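# Move one tray bottle into an empty carton cell

## Task

Take a bottle that starts on the tray and place it in a carton cell that has nothing in it, then release it. When the scene ends, over one third of the bottles originally on the tray must still be upright.

## Robot and tools

Robot: two arms on the table. left_arm carries a left hand, right_arm a right hand; each hand mirrors the other. Base positions in the scene frame: left_arm (+0.031, +0.383, +0.020) m, right_arm (-0.066, -0.394, +0.020) m, both nearly unrotated.

Frames: the scene frame has its origin at table-top height between the arms, +z up, +x out over the table, and left_arm on the +y side. Image left and right do not match these names. Each arm reports its hand pose, velocities and targets in its own base frame, and offsets are along that base's axes. The hand point sits in front of the palm, between the index and middle knuckles. Its own axes: +z runs along straight fingers toward the tips, +y points out of the palm face, and +x crosses the palm away from the thumb on the right hand but toward the thumb on the left. A rigid mast near the wrist on the palm side can strike objects.

Row layout (used by execute_actions and move): one flat list of 48 numbers, each in [-1, 1], covering both arms even if only one moves. Order: left_arm dx, dy, dz, rx, ry, rz; sixteen left hand motor goals; left current_limit; left speed; then the same 24 for right_arm. The six pose numbers are an offset, not a pose: they are measured from that arm's "Hand target" at the start of the action or move, in the arm's base axes. 1.0 equals 0.6 m for dx, dy, dz and 180 degrees for rx, ry, rz, which together form a single rotation vector about the Hand target position. All six at 0 re-requests the current Hand target. Repeating an offset in a later call moves further.

Hand numbers, in this exact order: index_mcp, index_abd, index_pip, index_dip, thumb_cmc, thumb_axl, thumb_mcp, thumb_ipl, middle_mcp, middle_abd, middle_pip, middle_dip, ring_mcp, ring_abd, ring_pip, ring_dip. Each is an absolute goal angle scaled between the hinge's stops. Going toward -1 curls the _mcp, _pip and _dip hinges into the palm; straight is about +0.75, +0.58 and +0.70 respectively. _abd is straight at 0.00. thumb_cmc toward -1 brings the thumb round in front of the palm (flat beside it at +0.71); thumb_axl rolls the thumb (straight +0.68); thumb_mcp (straight +0.23) and thumb_ipl (straight +0.17) bend it. current_limit maps -1 to 0 mA and +1 to 550 mA (floor 11 mA); speed sets motor rate as (speed + 1)/2 of 8.5 rad/s. Initial values are +0.4 and -0.6. A 0 in a hand slot is a real goal; to keep a hand unchanged, copy back its hand_goal, hand_current_limit and hand_speed.

Tools:
- execute_actions(actions, cameras): actions is a list of actions; each action holds up to 15 rows, one per 1/30 s step, and a short one repeats its last row. Every row is counted from the action's starting Hand target. Images only come if actions is empty or cameras names them (["all"] for all).
- move(target, speed, blend, stop_force, zero, blocking, cameras): target is one 48-number row or up to 15 rows, all offsets from the same starting Hand targets. The hand travels in a straight line there. speed is in m/s (0.002 to 3.6, default 0.25; turning up to twice that in rad/s). blend is a corner radius in m for lists. stop_force (3 to 120 N) ends an arm's path when its wrist sensor feels that push against the motion; it is unreliable for light loose objects and for turning moves. zero (default true) re-zeroes first. blocking=false returns early and cannot be combined with stop_force. Paths ignore obstacles; avoid routing near an arm's own base.
- wait(seconds 0 to 10), stop() brakes a running move, zoom_image(camera, region [x0, y0, x1, y1] pixels, at most 504 by 504) for cam_high, cam_left_wrist or cam_right_wrist, zero_wrist_force(arm), and finished_scene(scene) with the current scene's number.

Results: end_effector_position (m), end_effector_quat_wxyz and velocities in base frame; "Hand target" is the last commanded pose after clipping (orientation is clipped to 32 degrees from measured), and it can lie ahead of where the hand actually rests. Per motor: hand_goal, hand_measured, hand_current_ma, hand_state (moving, goal, blocked, overload). Wrist force and torque are in the tool's own axes. A move adds a "move:" line: done, off_target, moving, held or fault, plus limits such as paced or held. Lines such as MOTOR HOT, HAND FAULT or fault stops warn of trouble; after a HAND FAULT line, remaining motion calls in that reply are skipped.

Cameras: cam_high (fixed, 896x504) and one wrist camera per arm (896x504); calibration is approximate.

Avoid: dropping a bottle or releasing it while it still moves, knocking bottles over, anything leaving the table, fast impacts, pressing past a firm contact (the arms are stiff), and the arms or hands touching each other. A net force near 150 N or a joint hitting its torque limit (wrist joints 25.7 N m) stops that arm for 10 s. A motor drawing at least 495 mA for 5 s shuts down, so grip with a moderate current_limit. To stop pressing, command the target back behind the hand point. Open the hand before finishing.

Each tool is called after "Request:" as name(argument=value, ...), one argument or row to a line, values as JSON.

## Session

Request:
execute_actions(
  actions=[],
)

Scene clock: 0.00 s.
left_arm: end_effector_position=(+0.1795, -0.4400, +0.3068) hand_goal=(+0.754, +0.000, +0.576, +0.696, +0.714, +0.678, +0.226, +0.168, +0.754, +0.000, +0.576, +0.696, +0.754, +0.000, +0.576, +0.696) hand_measured=(+0.754, +0.000, +0.576, +0.696, +0.714, +0.678, +0.226, +0.168, +0.754, +0.000, +0.576, +0.696, +0.754, +0.000, +0.576, +0.696) hand_current_ma=(+0, +0, +0, +0, +0, +0, +0, +0, +0, +0, +0, +0, +0, +0, +0, +0) hand_state=(goal, goal, goal, goal, goal, goal, goal, goal, goal, goal, goal, goal, goal, goal, goal, goal) hand_current_limit=0.40 hand_speed=-0.60 end_effector_quat_wxyz=(+0.405, +0.172, +0.798, -0.411) | right_arm: end_effector_position=(+0.3019, -0.0957, +0.1264) hand_goal=(+0.754, +0.000, +0.576, +0.696, +0.714, +0.678, +0.226, +0.168, +0.754, +0.000, +0.576, +0.696, +0.754, +0.000, +0.576, +0.696) hand_measured=(+0.754, +0.000, +0.576, +0.696, +0.714, +0.678, +0.226, +0.168, +0.754, +0.000, +0.576, +0.696, +0.754, +0.000, +0.576, +0.696) hand_current_ma=(+0, +0, +0, +0, +0, +0, +0, +0, +0, +0, +0, +0, +0, +0, +0, +0) hand_state=(goal, goal, goal, goal, goal, goal, goal, goal, goal, goal, goal, goal, goal, goal, goal, goal) hand_current_limit=0.40 hand_speed=-0.60 end_effector_quat_wxyz=(-0.180, +0.535, +0.788, -0.244)
Joint positions: left_arm=[2.102 -1.398 -2.37 0.286 1.603 -2.163] | right_arm=[-0.538 -1.837 2.28 -1.589 -2.032 -0.815]
Joint velocities: within noise
Joint torques (N m): no reading
Wrist force (N): no reading
Wrist torque (N m): no reading
Wrist force, peak (N): no reading
Hand target: left_arm +0.1795, -0.4400, +0.3068; +0.405, +0.172, +0.798, -0.411 | right_arm +0.3019, -0.0957, +0.1264; -0.180, +0.535, +0.788, -0.244

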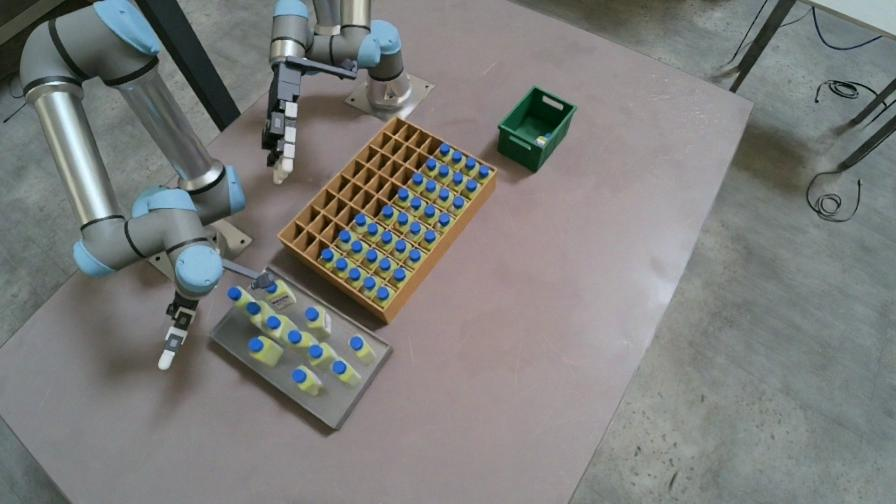

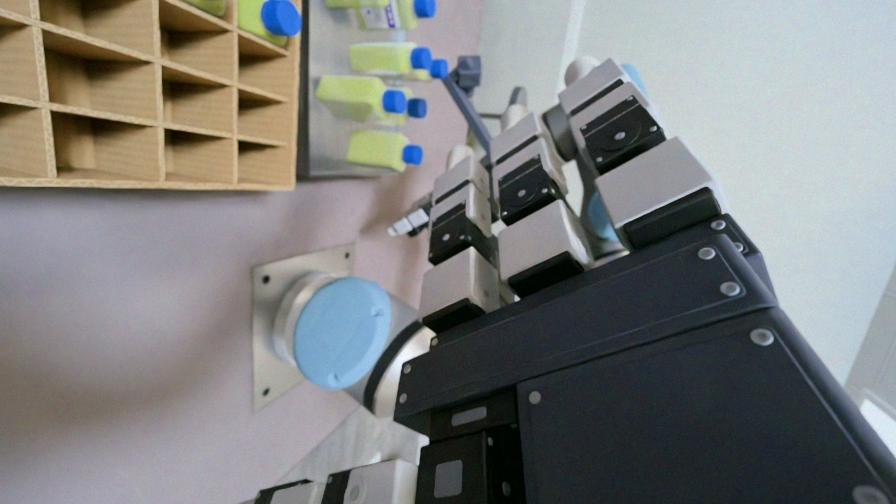

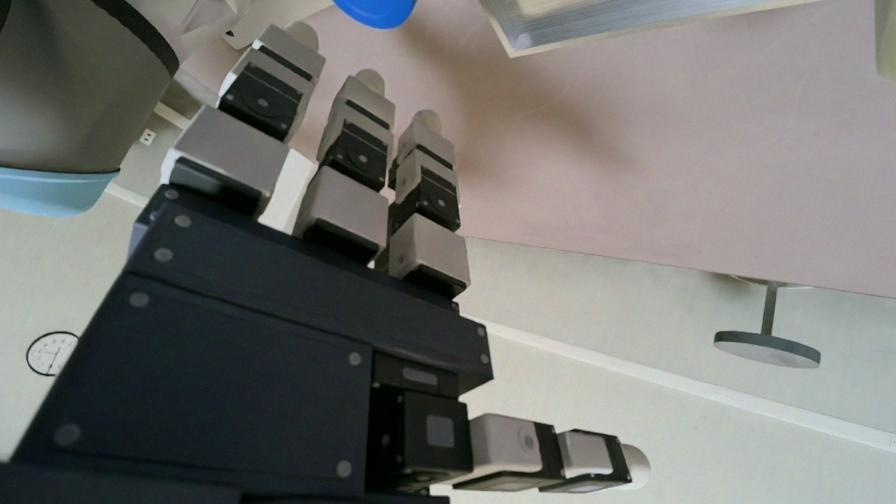

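Request:
zoom_image(
  camera="cam_high",
  region=[200, 100, 520, 440],
)

Request:
zoom_image(
  camera="cam_high",
  region=[200, 260, 400, 440],
)

Request:
zoom_image(
  camera="cam_high",
  region=[270, 110, 510, 330],
)

Scaled by 1.482.

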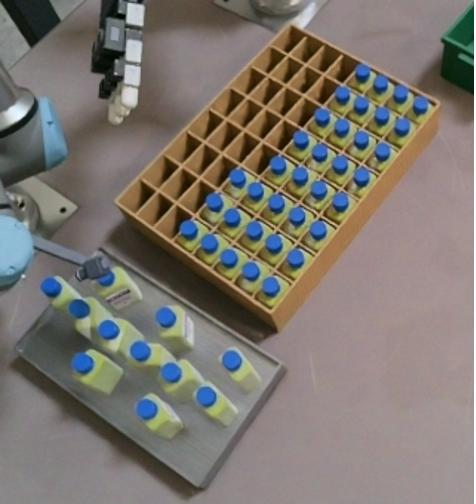

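Scaled by 2.520.

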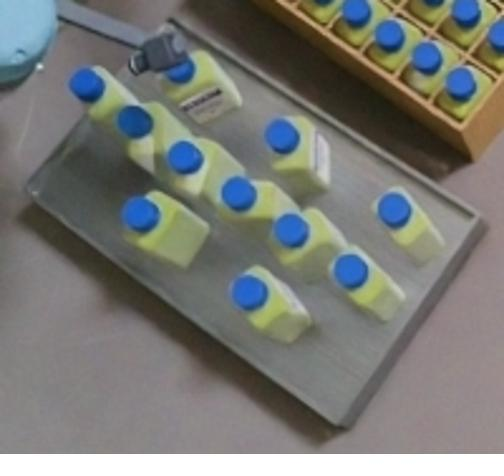

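Scaled by 2.100.

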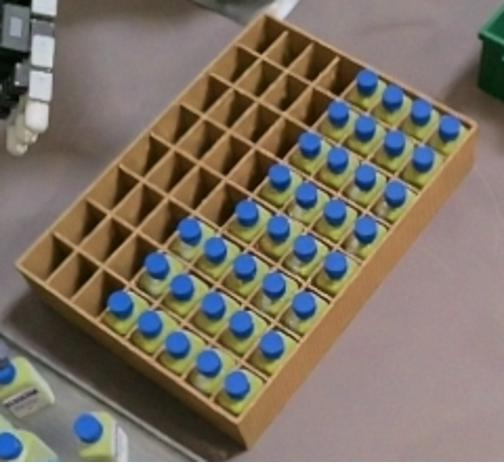

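Request:
zoom_image(
  camera="cam_high",
  region=[220, 270, 300, 350],
)

Request:
zoom_image(
  camera="cam_high",
  region=[320, 310, 400, 390],
)

Request:
zoom_image(
  camera="cam_high",
  region=[360, 270, 420, 330],
)

Request:
zoom_image(
  camera="cam_high",
  region=[270, 180, 370, 280],
)

Scaled by 6.300.

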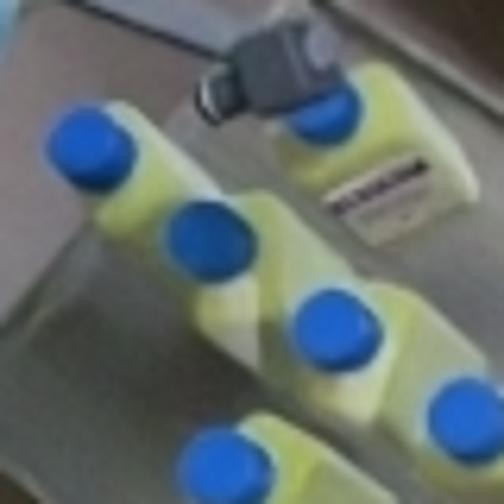

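Scaled by 6.300.

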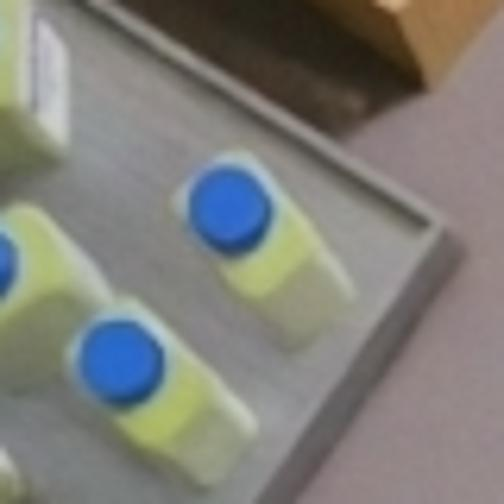

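Scaled by 8.400.

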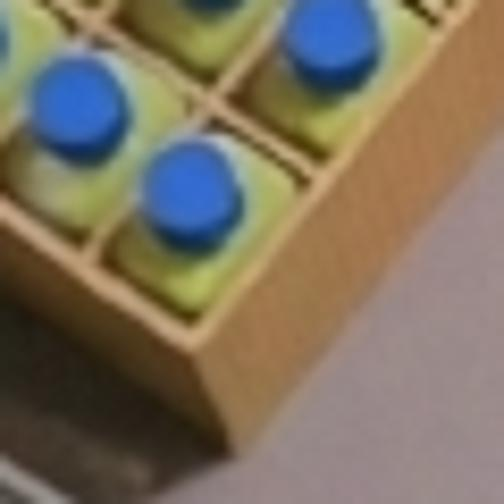

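Scaled by 5.040.

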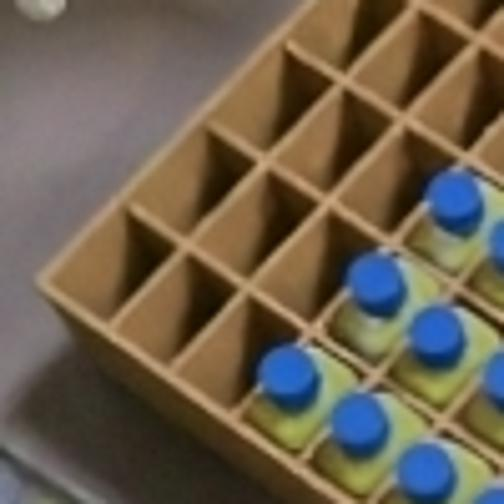

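Request:
move(
  target=[
    [0, 0.25, 0.167, 0, 0, 0, 0.754, 0, 0.576, 0.696, 0.714, 0.678, 0.226, 0.168, 0.754, 0, 0.576, 0.696, 0.754, 0, 0.576, 0.696, 0.4, -0.6, 0, 0, 0.22, 0, 0, 0, 0.754, 0.1, 0.576, 0.696, 0.714, 0.678, 0.226, 0.168, 0.754, -0.1, 0.576, 0.696, -0.479, 0, -0.737, 0.044, 0.4, -0.6],
    [0, 0.25, 0.167, 0, 0, 0, 0.754, 0, 0.576, 0.696, 0.714, 0.678, 0.226, 0.168, 0.754, 0, 0.576, 0.696, 0.754, 0, 0.576, 0.696, 0.4, -0.6, 0.47, 0.15, 0.36, 0.0294, -0.195, -0.1163, 0.754, 0.1, 0.576, 0.696, 0.714, 0.678, 0.226, 0.168, 0.754, -0.1, 0.576, 0.696, -0.479, 0, -0.737, 0.044, 0.4, -0.6],
  ],
  blend=0.05,
  speed=0.3,
  cameras=["all"],
)

Scene clock: 17.07 s.
left_arm: end_effector_position=(+0.1795, -0.2900, +0.4070) hand_goal=(+0.754, +0.000, +0.576, +0.696, +0.714, +0.678, +0.226, +0.168, +0.754, +0.000, +0.576, +0.696, +0.754, +0.000, +0.576, +0.696) hand_measured=(+0.750, +0.000, +0.576, +0.696, +0.712, +0.678, +0.226, +0.168, +0.750, +0.000, +0.576, +0.696, +0.750, +0.000, +0.576, +0.696) hand_current_ma=(-1, +0, +0, +0, -1, +0, +0, +0, -1, +0, +0, +0, -1, +0, +0, +0) hand_state=(goal, goal, goal, goal, goal, goal, goal, goal, goal, goal, goal, goal, goal, goal, goal, goal) hand_current_limit=0.40 hand_speed=-0.60 end_effector_quat_wxyz=(+0.405, +0.172, +0.798, -0.411) | right_arm: end_effector_position=(+0.5838, -0.0058, +0.3424) hand_goal=(+0.754, +0.100, +0.576, +0.696, +0.714, +0.678, +0.226, +0.168, +0.754, -0.100, +0.576, +0.696, -0.478, +0.000, -0.736, +0.044) hand_measured=(+0.750, +0.096, +0.576, +0.696, +0.710, +0.678, +0.224, +0.168, +0.750, -0.096, +0.576, +0.696, -0.460, -0.002, -0.734, +0.046) hand_current_ma=(-11, -7, +1, +0, -7, -2, -7, -1, -13, +7, +1, +0, +56, -3, +6, +6) hand_state=(goal, goal, goal, goal, goal, goal, goal, goal, goal, goal, goal, goal, goal, goal, goal, goal) hand_current_limit=0.40 hand_speed=-0.60 end_effector_quat_wxyz=(+0.000, +0.707, +0.707, +0.000)
Joint positions: left_arm=[2.726 -0.634 -2.407 -0.503 1.018 -1.932] | right_arm=[-0.236 -1.596 1.635 -1.61 -1.572 -0.236]
Joint torques (N m): left_arm=[13.43 -5.43 26.44 -0.33 -3.35 1.46] | right_arm=[7.86 -15.96 -34.97 -4.56 2.24 2.06]
Wrist force (N): left_arm=[-0.3 -0.3 0.3] | right_arm=[0.8 0.9 -1.2]
Wrist torque (N m): left_arm=[-0.08 0.04 -0.13] | right_arm=[0.22 -0.04 -0.08]
Wrist force, peak (N): left_arm=[0.6 -0.2 1.3] | right_arm=[0.7 1.9 -1.2]
Hand target: left_arm +0.1795, -0.2900, +0.4070; +0.405, +0.172, +0.798, -0.411 | right_arm +0.5839, -0.0057, +0.3424; +0.000, +0.707, +0.707, +0.000
Off the commanded pose: left_arm 0.000 m, 0 deg | right_arm 0.000 m, 0 deg.
move: done
camera_calibration:
cam_left_wrist: T_world_to_cam=[[0.117536, -0.384672, 0.91554, -0.532457], [-0.963929, 0.1775, 0.198327, 0.104125], [-0.238799, -0.905826, -0.349934, 0.0536825], [0, 0, 0, 1]] pos_world=[0.175771, -0.174677, 0.48562]
cam_right_wrist: T_world_to_cam=[[0.627515, -0.77635, 0.0592017, -0.36983], [-0.538489, -0.37782, 0.753181, -0.00116668], [-0.562365, -0.504512, -0.655144, 0.674761], [0, 0, 0, 1]] pos_world=[0.610907, 0.0528668, 0.464839]

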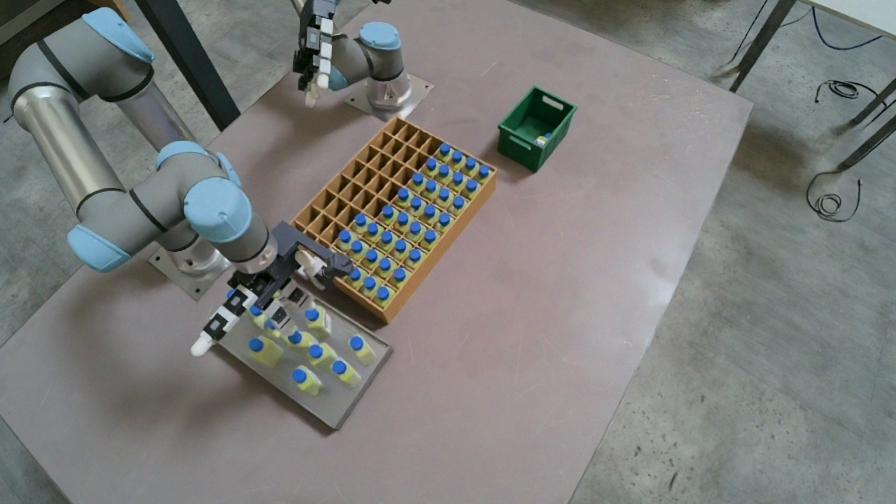

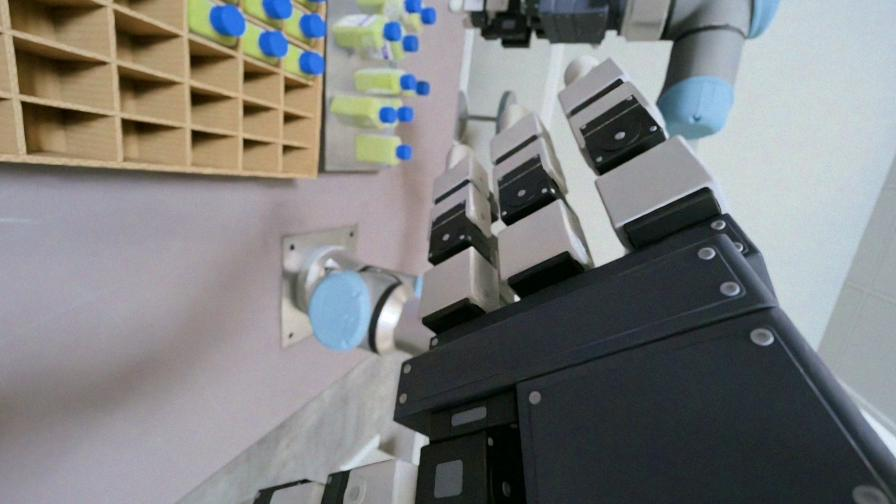

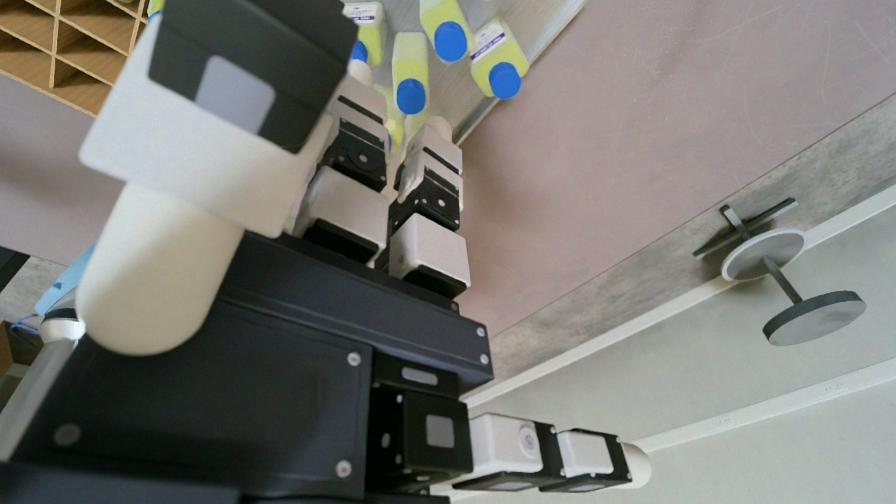

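Request:
move(
  target=[0, 0, 0, 0, 0, 0, 0.754, 0, 0.576, 0.696, 0.714, 0.678, 0.226, 0.168, 0.754, 0, 0.576, 0.696, 0.754, 0, 0.576, 0.696, 0.4, -0.6, -0.05, -0.1, 0.2, 0, 0, 0, 0.754, 0.1, 0.576, 0.696, 0.714, 0.678, 0.226, 0.168, 0.754, -0.1, 0.576, 0.696, 1.0, 0, -1.0, -0.753, 0.4, -0.6],
  speed=0.3,
  cameras=["cam_right_wrist", "cam_high"],
)

Scene clock: 19.47 s.
left_arm: end_effector_position=(+0.1795, -0.2900, +0.4070) hand_goal=(+0.754, +0.000, +0.576, +0.696, +0.714, +0.678, +0.226, +0.168, +0.754, +0.000, +0.576, +0.696, +0.754, +0.000, +0.576, +0.696) hand_measured=(+0.750, +0.000, +0.576, +0.696, +0.712, +0.678, +0.226, +0.168, +0.750, +0.000, +0.576, +0.696, +0.750, +0.000, +0.576, +0.696) hand_current_ma=(-1, +0, +0, +0, -1, +0, +0, +0, -1, +0, +0, +0, -1, +0, +0, +0) hand_state=(goal, goal, goal, goal, goal, goal, goal, goal, goal, goal, goal, goal, goal, goal, goal, goal) hand_current_limit=0.40 hand_speed=-0.60 end_effector_quat_wxyz=(+0.405, +0.172, +0.798, -0.411) | right_arm: end_effector_position=(+0.5539, -0.0657, +0.4624) hand_goal=(+0.754, +0.100, +0.576, +0.696, +0.714, +0.678, +0.226, +0.168, +0.754, -0.100, +0.576, +0.696, +1.000, +0.000, -1.000, -0.752) hand_measured=(+0.750, +0.096, +0.576, +0.696, +0.712, +0.678, +0.224, +0.168, +0.750, -0.096, +0.576, +0.696, +0.974, -0.002, -0.960, -0.686) hand_current_ma=(-10, -7, +1, +0, -6, -2, -9, -1, -11, +7, +1, +0, -92, -3, +140, +249) hand_state=(goal, goal, goal, goal, goal, goal, goal, goal, goal, goal, goal, goal, blocked, goal, blocked, blocked) hand_current_limit=0.40 hand_speed=-0.60 end_effector_quat_wxyz=(+0.000, +0.707, +0.707, +0.000)
Joint positions: left_arm=[2.726 -0.634 -2.407 -0.503 1.018 -1.932] | right_arm=[-0.378 -1.632 1.36 -1.299 -1.572 -0.378]
Joint torques (N m): left_arm=[13.66 -5.75 14.93 -0.26 -3.31 1.41] | right_arm=[-7.89 -13.34 -35.45 -1.44 2.31 -2.41]
Wrist force (N): left_arm=[0.2 -0.2 0.4] | right_arm=[0.2 0.7 -0.6]
Wrist torque (N m): left_arm=[-0.06 -0.01 -0.10] | right_arm=[0.07 0.02 0.05]
Wrist force, peak (N): left_arm=[0.1 -0.3 0.8] | right_arm=[-0.1 0.5 -1.8]
Hand target: left_arm +0.1795, -0.2900, +0.4070; +0.405, +0.172, +0.798, -0.411 | right_arm +0.5539, -0.0657, +0.4624; +0.000, +0.707, +0.707, +0.000
Off the commanded pose: left_arm 0.000 m, 0 deg | right_arm 0.000 m, 0 deg.
move: done
camera_calibration:
cam_right_wrist: T_world_to_cam=[[0.627312, -0.776496, 0.059446, -0.404763], [-0.538846, -0.377673, 0.753, -0.129913], [-0.56225, -0.504398, -0.65533, 0.706443], [0, 0, 0, 1]] pos_world=[0.581107, -0.00703327, 0.584839]
Images, in order (width x height): cam_high 896x504, cam_right_wrist 896x504.

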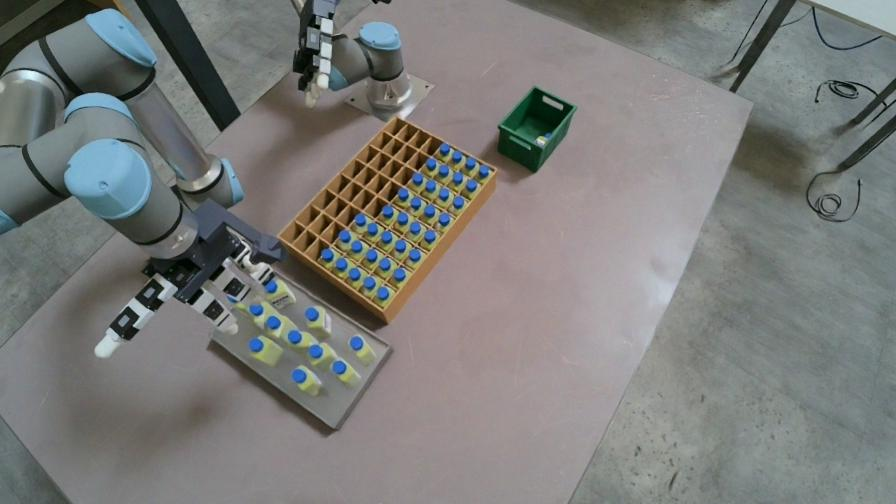

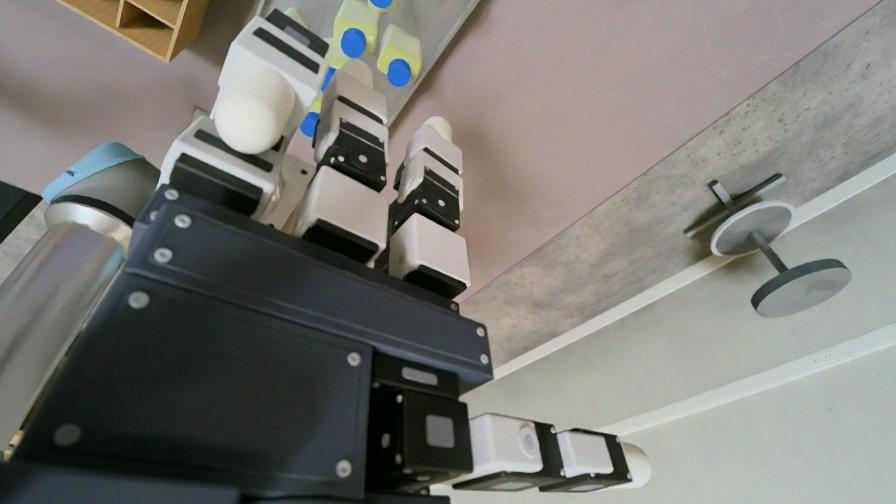

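Request:
wait(
  seconds=0,
  cameras=["all"],
)

Request:
zoom_image(
  camera="cam_left_wrist",
  region=[300, 0, 460, 180],
)

Request:
zoom_image(
  camera="cam_high",
  region=[230, 280, 310, 370],
)

Request:
zoom_image(
  camera="cam_high",
  region=[280, 300, 390, 410],
)

Request:
zoom_image(
  camera="cam_right_wrist",
  region=[260, 0, 480, 160],
)

Scene clock: 20.23 s.
left_arm: end_effector_position=(+0.1795, -0.2900, +0.4070) hand_goal=(+0.754, +0.000, +0.576, +0.696, +0.714, +0.678, +0.226, +0.168, +0.754, +0.000, +0.576, +0.696, +0.754, +0.000, +0.576, +0.696) hand_measured=(+0.750, +0.000, +0.576, +0.696, +0.712, +0.678, +0.226, +0.168, +0.750, +0.000, +0.576, +0.696, +0.750, +0.000, +0.576, +0.696) hand_current_ma=(-1, +0, +0, +0, -1, +0, +0, +0, -1, +0, +0, +0, -1, +0, +0, +0) hand_state=(goal, goal, goal, goal, goal, goal, goal, goal, goal, goal, goal, goal, goal, goal, goal, goal) hand_current_limit=0.40 hand_speed=-0.60 end_effector_quat_wxyz=(+0.405, +0.172, +0.798, -0.411) | right_arm: end_effector_position=(+0.5539, -0.0657, +0.4624) hand_goal=(+0.754, +0.100, +0.576, +0.696, +0.714, +0.678, +0.226, +0.168, +0.754, -0.100, +0.576, +0.696, +1.000, +0.000, -1.000, -0.752) hand_measured=(+0.750, +0.096, +0.576, +0.696, +0.712, +0.678, +0.224, +0.168, +0.750, -0.096, +0.576, +0.696, +0.974, -0.002, -0.960, -0.686) hand_current_ma=(-10, -7, +1, +0, -6, -2, -9, -1, -11, +7, +1, +0, -92, -3, +140, +249) hand_state=(goal, goal, goal, goal, goal, goal, goal, goal, goal, goal, goal, goal, blocked, goal, blocked, blocked) hand_current_limit=0.40 hand_speed=-0.60 end_effector_quat_wxyz=(+0.000, +0.707, +0.707, +0.000)
Joint positions: left_arm=[2.726 -0.634 -2.407 -0.503 1.018 -1.932] | right_arm=[-0.378 -1.632 1.36 -1.299 -1.572 -0.378]
Joint torques (N m): left_arm=[12.91 -5.5 14.31 -0.26 -3.31 1.54] | right_arm=[-9.33 -12.69 -35.03 -1.35 2.4 -2.38]
Wrist force (N): left_arm=[0.3 -0.1 0.5] | right_arm=[0.6 0.6 -0.7]
Wrist torque (N m): left_arm=[-0.06 -0.03 -0.09] | right_arm=[0.06 -0.03 0.08]
Wrist force, peak (N): left_arm=[-0.2 -0.1 0.7] | right_arm=[0.3 1.0 -0.9]
Hand target: left_arm +0.1795, -0.2900, +0.4070; +0.405, +0.172, +0.798, -0.411 | right_arm +0.5539, -0.0657, +0.4624; +0.000, +0.707, +0.707, +0.000
Off the commanded pose: left_arm 0.000 m, 0 deg | right_arm 0.000 m, 0 deg.
camera_calibration:
cam_left_wrist: T_world_to_cam=[[0.117625, -0.384689, 0.915521, -0.532467], [-0.963918, 0.177466, 0.198411, 0.104076], [-0.2388, -0.905826, -0.349934, 0.0536827], [0, 0, 0, 1]] pos_world=[0.175772, -0.174677, 0.48562]
cam_right_wrist: T_world_to_cam=[[0.627312, -0.776496, 0.059446, -0.404769], [-0.538846, -0.377673, 0.753, -0.129989], [-0.56225, -0.504398, -0.65533, 0.706508], [0, 0, 0, 1]] pos_world=[0.581107, -0.00703327, 0.584939]

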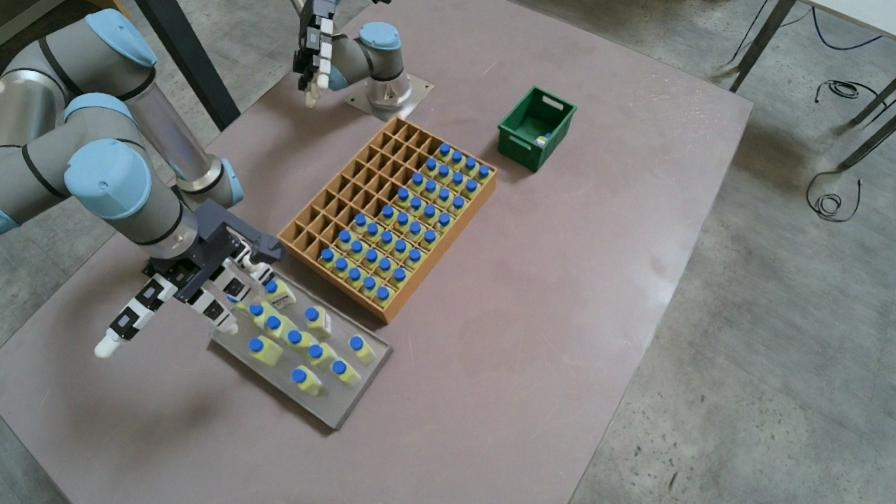

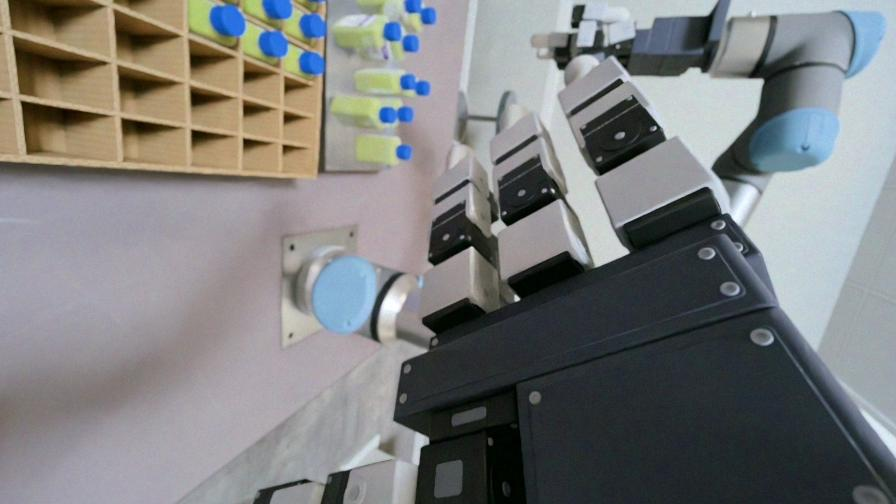

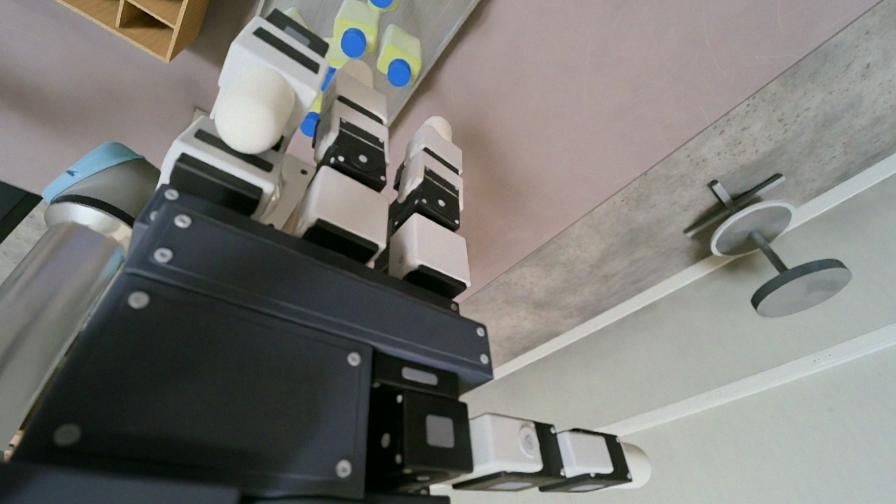

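Scaled by 2.800.

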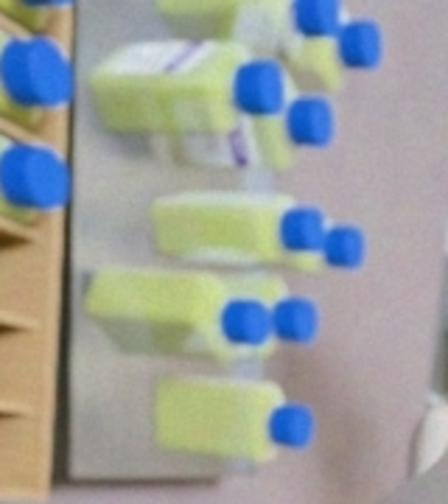

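Scaled by 5.600.

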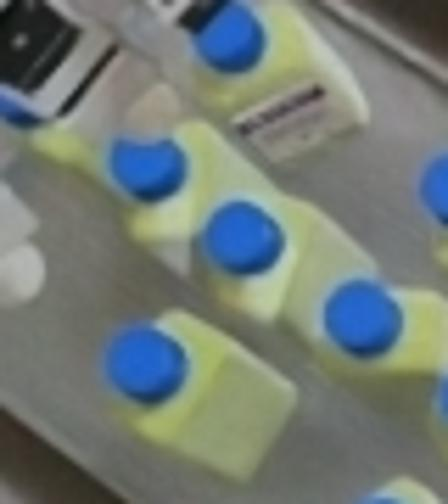

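Scaled by 4.582.

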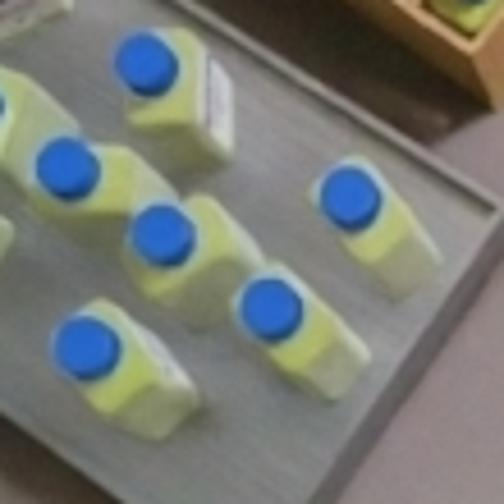

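Scaled by 2.291.

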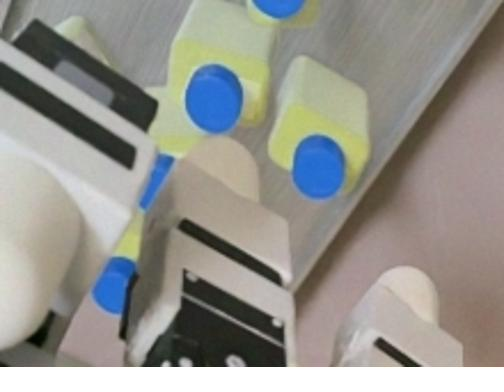

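Request:
move(
  target=[0, 0, 0, 0, 0, 0, 0.754, 0, 0.576, 0.696, 0.714, 0.678, 0.226, 0.168, 0.754, 0, 0.576, 0.696, 0.754, 0, 0.576, 0.696, 0.4, -0.6, -0.2133, -0.193, -0.27, 0, 0, -0.4244, 0.754, 0.13, 0.576, 0.696, 0.714, 0.678, 0.226, 0.168, 0.754, -0.13, 0.576, 0.696, 0.95, 0, -0.94, -0.66, 0.4, -0.6],
  speed=0.3,
  cameras=["cam_right_wrist", "cam_high"],
)

Request:
zoom_image(
  camera="cam_right_wrist",
  region=[260, 0, 520, 200],
)

Scene clock: 29.77 s.
left_arm: end_effector_position=(+0.1795, -0.2900, +0.4070) hand_goal=(+0.754, +0.000, +0.576, +0.696, +0.714, +0.678, +0.226, +0.168, +0.754, +0.000, +0.576, +0.696, +0.754, +0.000, +0.576, +0.696) hand_measured=(+0.750, +0.000, +0.576, +0.696, +0.712, +0.678, +0.226, +0.168, +0.750, +0.000, +0.576, +0.696, +0.750, +0.000, +0.576, +0.696) hand_current_ma=(-1, +0, +0, +0, -1, +0, +0, +0, -1, +0, +0, +0, -1, +0, +0, +0) hand_state=(goal, goal, goal, goal, goal, goal, goal, goal, goal, goal, goal, goal, goal, goal, goal, goal) hand_current_limit=0.40 hand_speed=-0.60 end_effector_quat_wxyz=(+0.405, +0.172, +0.798, -0.411) | right_arm: end_effector_position=(+0.4260, -0.1815, +0.3005) hand_goal=(+0.754, +0.130, +0.576, +0.696, +0.714, +0.678, +0.226, +0.168, +0.754, -0.130, +0.576, +0.696, +0.950, +0.000, -0.940, -0.660) hand_measured=(+0.750, +0.126, +0.576, +0.696, +0.712, +0.678, +0.224, +0.168, +0.750, -0.126, +0.576, +0.696, +0.950, -0.002, -0.938, -0.660) hand_current_ma=(-10, -9, +1, +0, -6, -2, -9, -1, -11, +9, +1, +0, +1, -3, +5, +0) hand_state=(goal, goal, goal, goal, goal, goal, goal, goal, goal, goal, goal, goal, goal, goal, goal, goal) hand_current_limit=0.40 hand_speed=-0.60 end_effector_quat_wxyz=(+0.000, +0.993, +0.119, +0.000)
Joint positions: left_arm=[2.726 -0.634 -2.407 -0.503 1.018 -1.932] | right_arm=[-0.524 -1.739 1.87 -1.702 -1.571 0.809]
Joint torques (N m): left_arm=[12.42 -5.72 14.8 -0.32 -3.33 1.48] | right_arm=[-7.83 -8.64 -10.78 -4.19 -2.58 1.9]
Wrist force (N): left_arm=[-0.1 -0.1 0.3] | right_arm=[0.3 0.9 -0.8]
Wrist torque (N m): left_arm=[-0.04 0.02 -0.13] | right_arm=[0.17 -0.04 -0.17]
Wrist force, peak (N): left_arm=[-0.2 -0.1 0.8] | right_arm=[0.3 1.4 -1.2]
Hand target: left_arm +0.1795, -0.2900, +0.4070; +0.405, +0.172, +0.798, -0.411 | right_arm +0.4260, -0.1815, +0.3004; +0.000, +0.993, +0.118, +0.000
Off the commanded pose: left_arm 0.000 m, 0 deg | right_arm 0.000 m, 0 deg.
move: done
camera_calibration:
cam_right_wrist: T_world_to_cam=[[-0.606736, -0.792683, 0.0593741, 0.117971], [-0.494033, 0.43455, 0.753059, 0.00762375], [-0.622737, 0.427575, -0.655269, 0.664895], [0, 0, 0, 1]] pos_world=[0.489398, -0.194092, 0.422939]
Images, in order (width x height): cam_high 896x504, cam_right_wrist 896x504.

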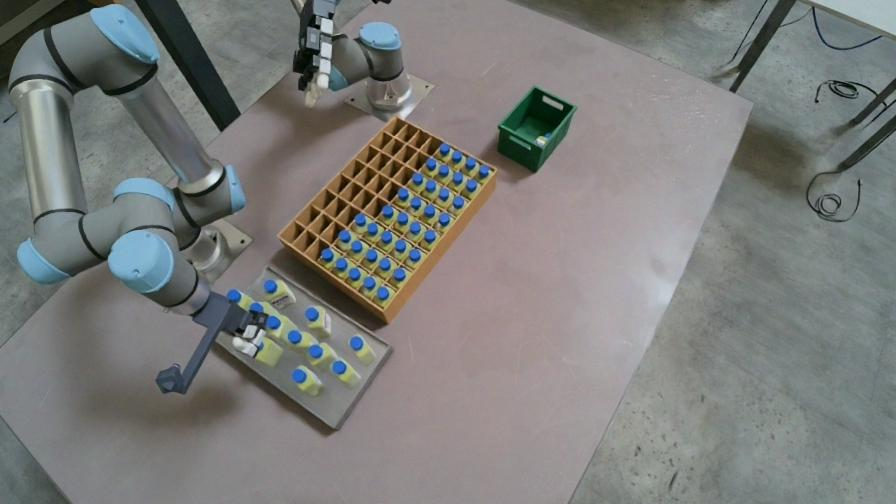

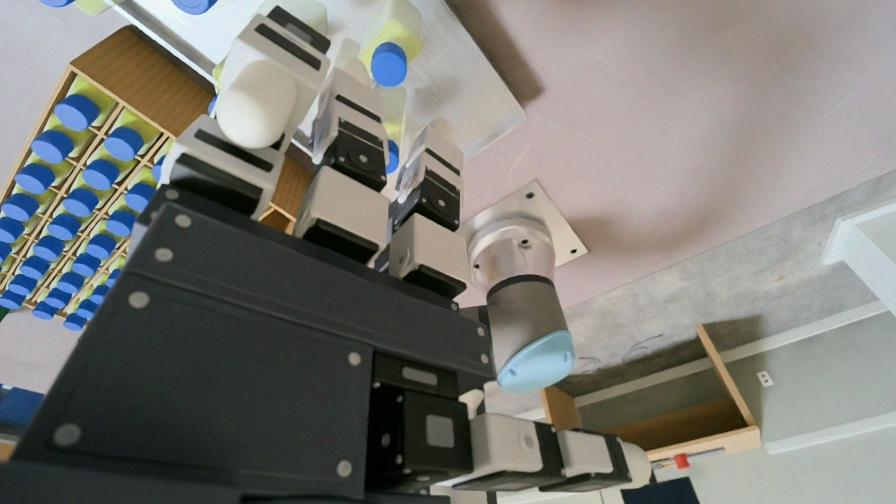

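Scaled by 1.938.

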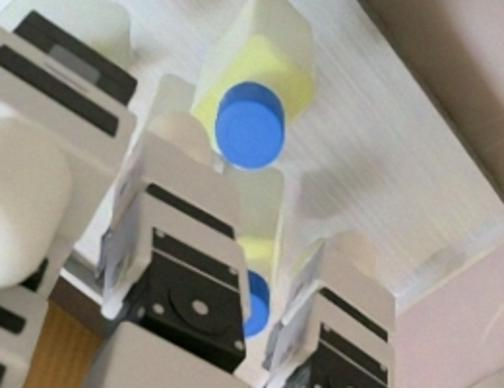

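Request:
move(
  target=[0, 0, 0, 0, 0, 0, 0.754, 0, 0.576, 0.696, 0.714, 0.678, 0.226, 0.168, 0.754, 0, 0.576, 0.696, 0.754, 0, 0.576, 0.696, 0.4, -0.6, 0.005, 0.0125, -0.0592, 0, 0, 0, 0.754, 0.13, 0.576, 0.696, 0.714, 0.678, 0.226, 0.168, 0.754, -0.13, 0.576, 0.696, 0.95, 0, -0.94, -0.66, 0.4, -0.6],
  speed=0.15,
  cameras=["all"],
)

Request:
zoom_image(
  camera="cam_right_wrist",
  region=[300, 0, 500, 170],
)

Request:
zoom_image(
  camera="cam_left_wrist",
  region=[320, 0, 480, 180],
)

Request:
zoom_image(
  camera="cam_high",
  region=[210, 290, 310, 390],
)

Scene clock: 32.23 s.
left_arm: end_effector_position=(+0.1795, -0.2900, +0.4070) hand_goal=(+0.754, +0.000, +0.576, +0.696, +0.714, +0.678, +0.226, +0.168, +0.754, +0.000, +0.576, +0.696, +0.754, +0.000, +0.576, +0.696) hand_measured=(+0.750, +0.000, +0.576, +0.696, +0.712, +0.678, +0.226, +0.168, +0.750, +0.000, +0.576, +0.696, +0.750, +0.000, +0.576, +0.696) hand_current_ma=(-1, +0, +0, +0, -1, +0, +0, +0, -1, +0, +0, +0, -1, +0, +0, +0) hand_state=(goal, goal, goal, goal, goal, goal, goal, goal, goal, goal, goal, goal, goal, goal, goal, goal) hand_current_limit=0.40 hand_speed=-0.60 end_effector_quat_wxyz=(+0.405, +0.172, +0.798, -0.411) | right_arm: end_effector_position=(+0.4289, -0.1740, +0.2650) hand_goal=(+0.754, +0.130, +0.576, +0.696, +0.714, +0.678, +0.226, +0.168, +0.754, -0.130, +0.576, +0.696, +0.950, +0.000, -0.940, -0.660) hand_measured=(+0.750, +0.126, +0.576, +0.696, +0.712, +0.678, +0.224, +0.168, +0.750, -0.126, +0.576, +0.696, +0.950, -0.002, -0.938, -0.660) hand_current_ma=(-10, -9, +1, +0, -6, -2, -9, -1, -11, +9, +1, +0, +1, -3, +5, +0) hand_state=(goal, goal, goal, goal, goal, goal, goal, goal, goal, goal, goal, goal, goal, goal, goal, goal) hand_current_limit=0.40 hand_speed=-0.60 end_effector_quat_wxyz=(+0.000, +0.993, +0.118, +0.000)
Joint positions: left_arm=[2.726 -0.634 -2.407 -0.503 1.018 -1.932] | right_arm=[-0.505 -1.719 1.946 -1.797 -1.571 0.828]
Joint torques (N m): left_arm=[12.85 -6.22 14.89 -0.23 -3.29 1.4] | right_arm=[8.35 -9.3 -10.02 -4.5 -0.99 2.02]
Wrist force (N): left_arm=[-0.1 -0.1 0.3] | right_arm=[0.0 0.8 -0.4]
Wrist torque (N m): left_arm=[-0.05 0.02 -0.12] | right_arm=[0.12 -0.02 -0.18]
Wrist force, peak (N): left_arm=[-0.1 -0.2 0.8] | right_arm=[0.1 1.1 -1.1]
Hand target: left_arm +0.1795, -0.2900, +0.4070; +0.405, +0.172, +0.798, -0.411 | right_arm +0.4290, -0.1740, +0.2649; +0.000, +0.993, +0.118, +0.000
Off the commanded pose: left_arm 0.000 m, 0 deg | right_arm 0.000 m, 0 deg.
move: done
camera_calibration:
cam_left_wrist: T_world_to_cam=[[0.117625, -0.384689, 0.915521, -0.532467], [-0.963918, 0.177466, 0.198411, 0.104076], [-0.2388, -0.905826, -0.349934, 0.0536827], [0, 0, 0, 1]] pos_world=[0.175772, -0.174677, 0.48562]
cam_right_wrist: T_world_to_cam=[[-0.607068, -0.792434, 0.0593031, 0.128021], [-0.493882, 0.434711, 0.753065, 0.0324832], [-0.622534, 0.427873, -0.655268, 0.640186], [0, 0, 0, 1]] pos_world=[0.492298, -0.186591, 0.387439]

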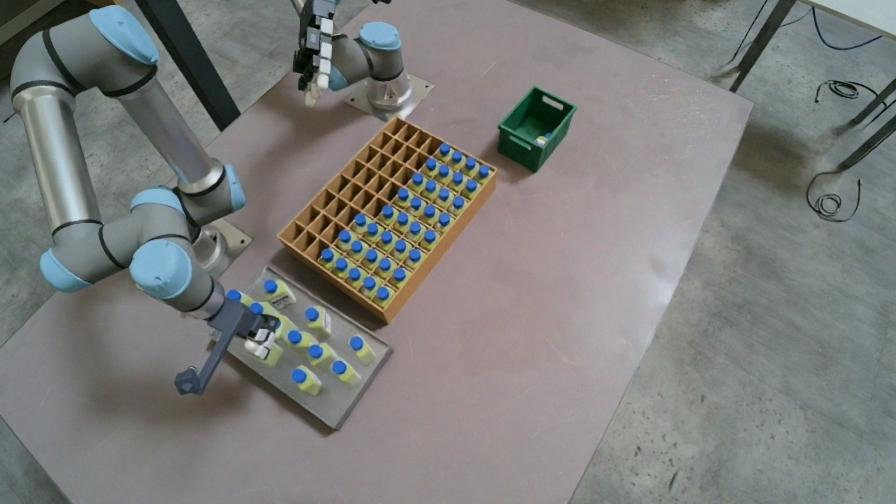

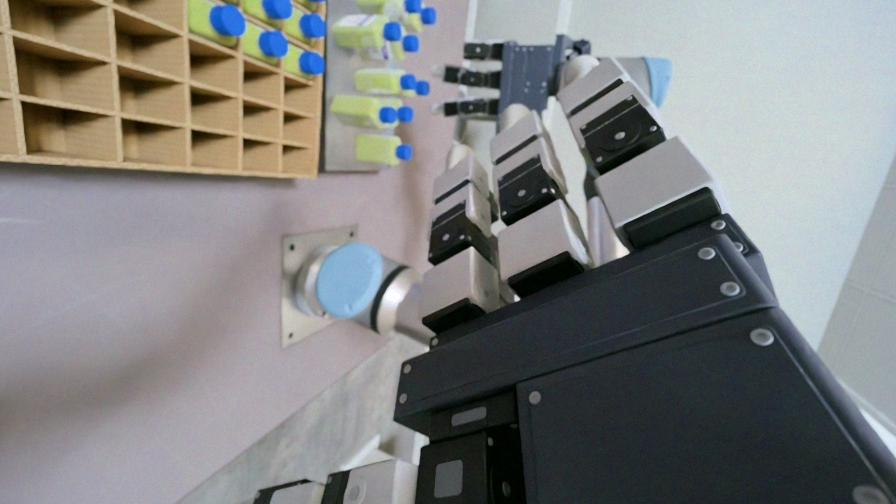

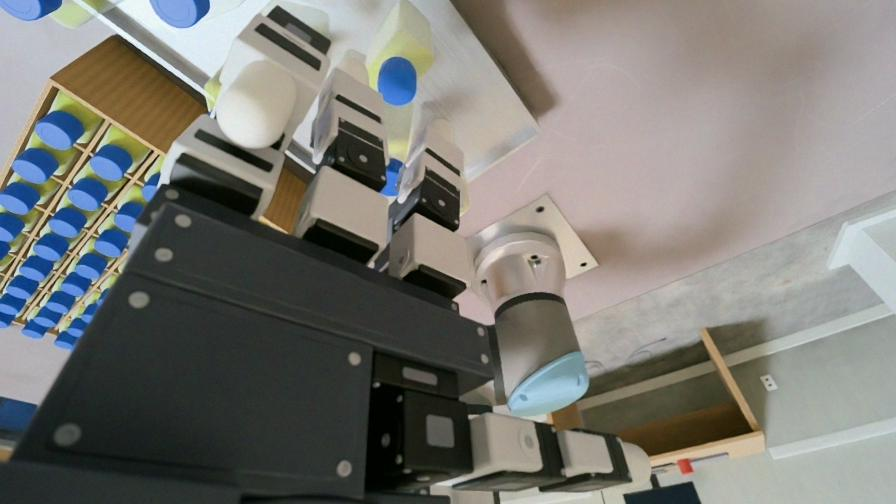

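Scaled by 2.520.

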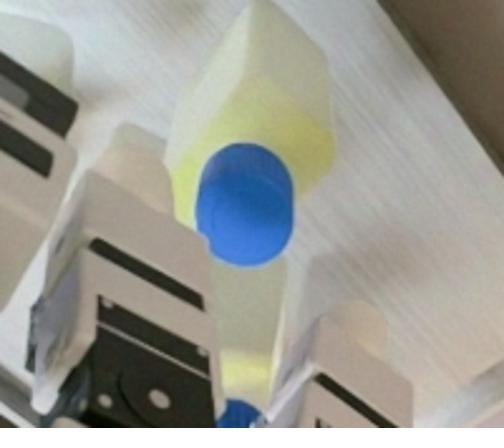

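Scaled by 2.800.

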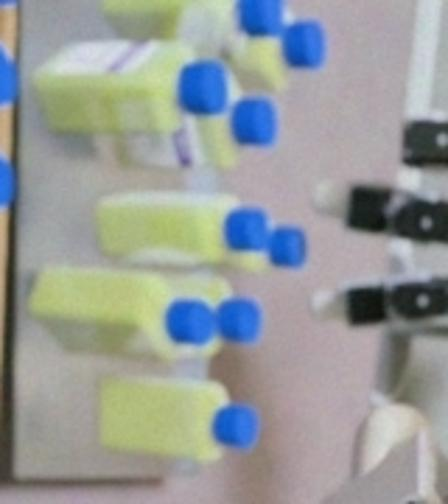

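Scaled by 5.040.

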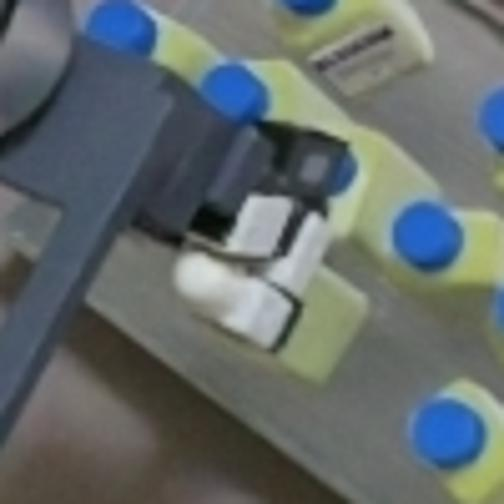

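Request:
move(
  target=[0, 0, 0, 0, 0, 0, 0.754, 0, 0.576, 0.696, 0.714, 0.678, 0.226, 0.168, 0.754, 0, 0.576, 0.696, 0.754, 0, 0.576, 0.696, 0.4, -0.6, -0.0015, 0, -0.0467, 0, 0, 0, 0.754, 0.13, 0.576, 0.696, 0.714, 0.678, 0.226, 0.168, 0.754, -0.13, 0.576, 0.696, 0.95, 0, -0.94, -0.66, 0.4, -0.6],
  speed=0.1,
  cameras=["cam_right_wrist"],
)

Request:
zoom_image(
  camera="cam_right_wrist",
  region=[300, 0, 500, 200],
)

Scene clock: 34.63 s.
left_arm: end_effector_position=(+0.1795, -0.2900, +0.4070) hand_goal=(+0.754, +0.000, +0.576, +0.696, +0.714, +0.678, +0.226, +0.168, +0.754, +0.000, +0.576, +0.696, +0.754, +0.000, +0.576, +0.696) hand_measured=(+0.750, +0.000, +0.576, +0.696, +0.712, +0.678, +0.226, +0.168, +0.750, +0.000, +0.576, +0.696, +0.750, +0.000, +0.576, +0.696) hand_current_ma=(-1, +0, +0, +0, -1, +0, +0, +0, -1, +0, +0, +0, -1, +0, +0, +0) hand_state=(goal, goal, goal, goal, goal, goal, goal, goal, goal, goal, goal, goal, goal, goal, goal, goal) hand_current_limit=0.40 hand_speed=-0.60 end_effector_quat_wxyz=(+0.405, +0.172, +0.798, -0.411) | right_arm: end_effector_position=(+0.4281, -0.1740, +0.2370) hand_goal=(+0.754, +0.130, +0.576, +0.696, +0.714, +0.678, +0.226, +0.168, +0.754, -0.130, +0.576, +0.696, +0.950, +0.000, -0.940, -0.660) hand_measured=(+0.750, +0.126, +0.576, +0.696, +0.712, +0.678, +0.224, +0.168, +0.750, -0.126, +0.576, +0.696, +0.950, -0.002, -0.938, -0.660) hand_current_ma=(-10, -9, +1, +0, -6, -2, -9, -1, -11, +9, +1, +0, +1, -3, +5, +0) hand_state=(goal, goal, goal, goal, goal, goal, goal, goal, goal, goal, goal, goal, goal, goal, goal, goal) hand_current_limit=0.40 hand_speed=-0.60 end_effector_quat_wxyz=(+0.000, +0.993, +0.118, +0.000)
Joint positions: left_arm=[2.726 -0.634 -2.407 -0.503 1.018 -1.932] | right_arm=[-0.506 -1.703 2.006 -1.873 -1.571 0.827]
Joint torques (N m): left_arm=[12.91 -6.02 14.22 -0.32 -3.39 1.46] | right_arm=[-8.77 -10.67 -9.72 -4.3 -0.23 -2.53]
Wrist force (N): left_arm=[0.0 -0.1 0.5] | right_arm=[0.1 0.5 -0.6]
Wrist torque (N m): left_arm=[-0.07 0.01 -0.11] | right_arm=[0.09 -0.04 0.01]
Wrist force, peak (N): left_arm=[0.2 -0.3 0.7] | right_arm=[-0.1 0.9 -0.7]
Hand target: left_arm +0.1795, -0.2900, +0.4070; +0.405, +0.172, +0.798, -0.411 | right_arm +0.4281, -0.1740, +0.2369; +0.000, +0.993, +0.118, +0.000
Off the commanded pose: left_arm 0.000 m, 0 deg | right_arm 0.000 m, 0 deg.
move: done
camera_calibration:
cam_right_wrist: T_world_to_cam=[[-0.6071, -0.792398, 0.0594481, 0.129105], [-0.493767, 0.434801, 0.753089, 0.053076], [-0.622594, 0.427847, -0.655228, 0.621288], [0, 0, 0, 1]] pos_world=[0.491398, -0.186591, 0.35944]
Images, in order (width x height): cam_right_wrist 896x504.

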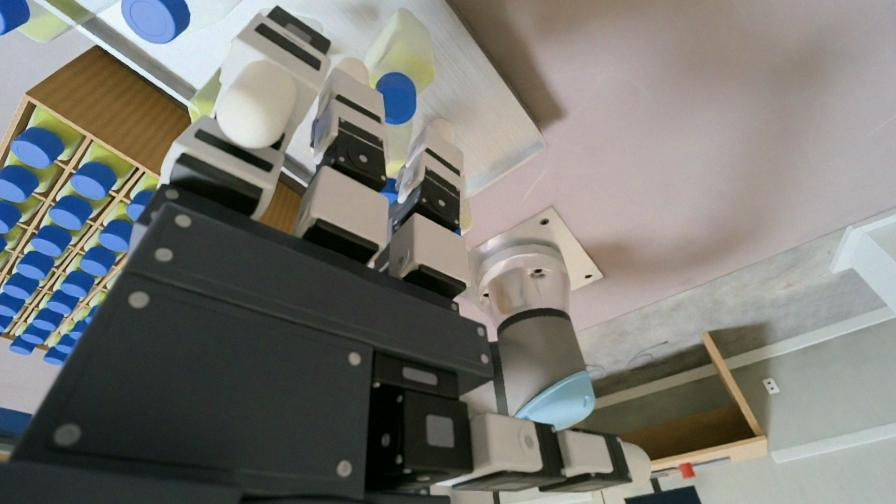

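Scaled by 2.520.

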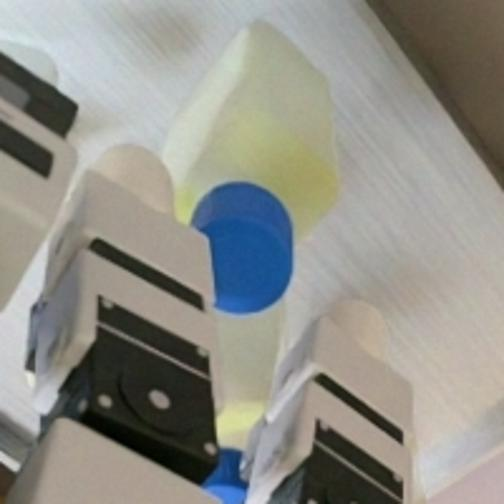

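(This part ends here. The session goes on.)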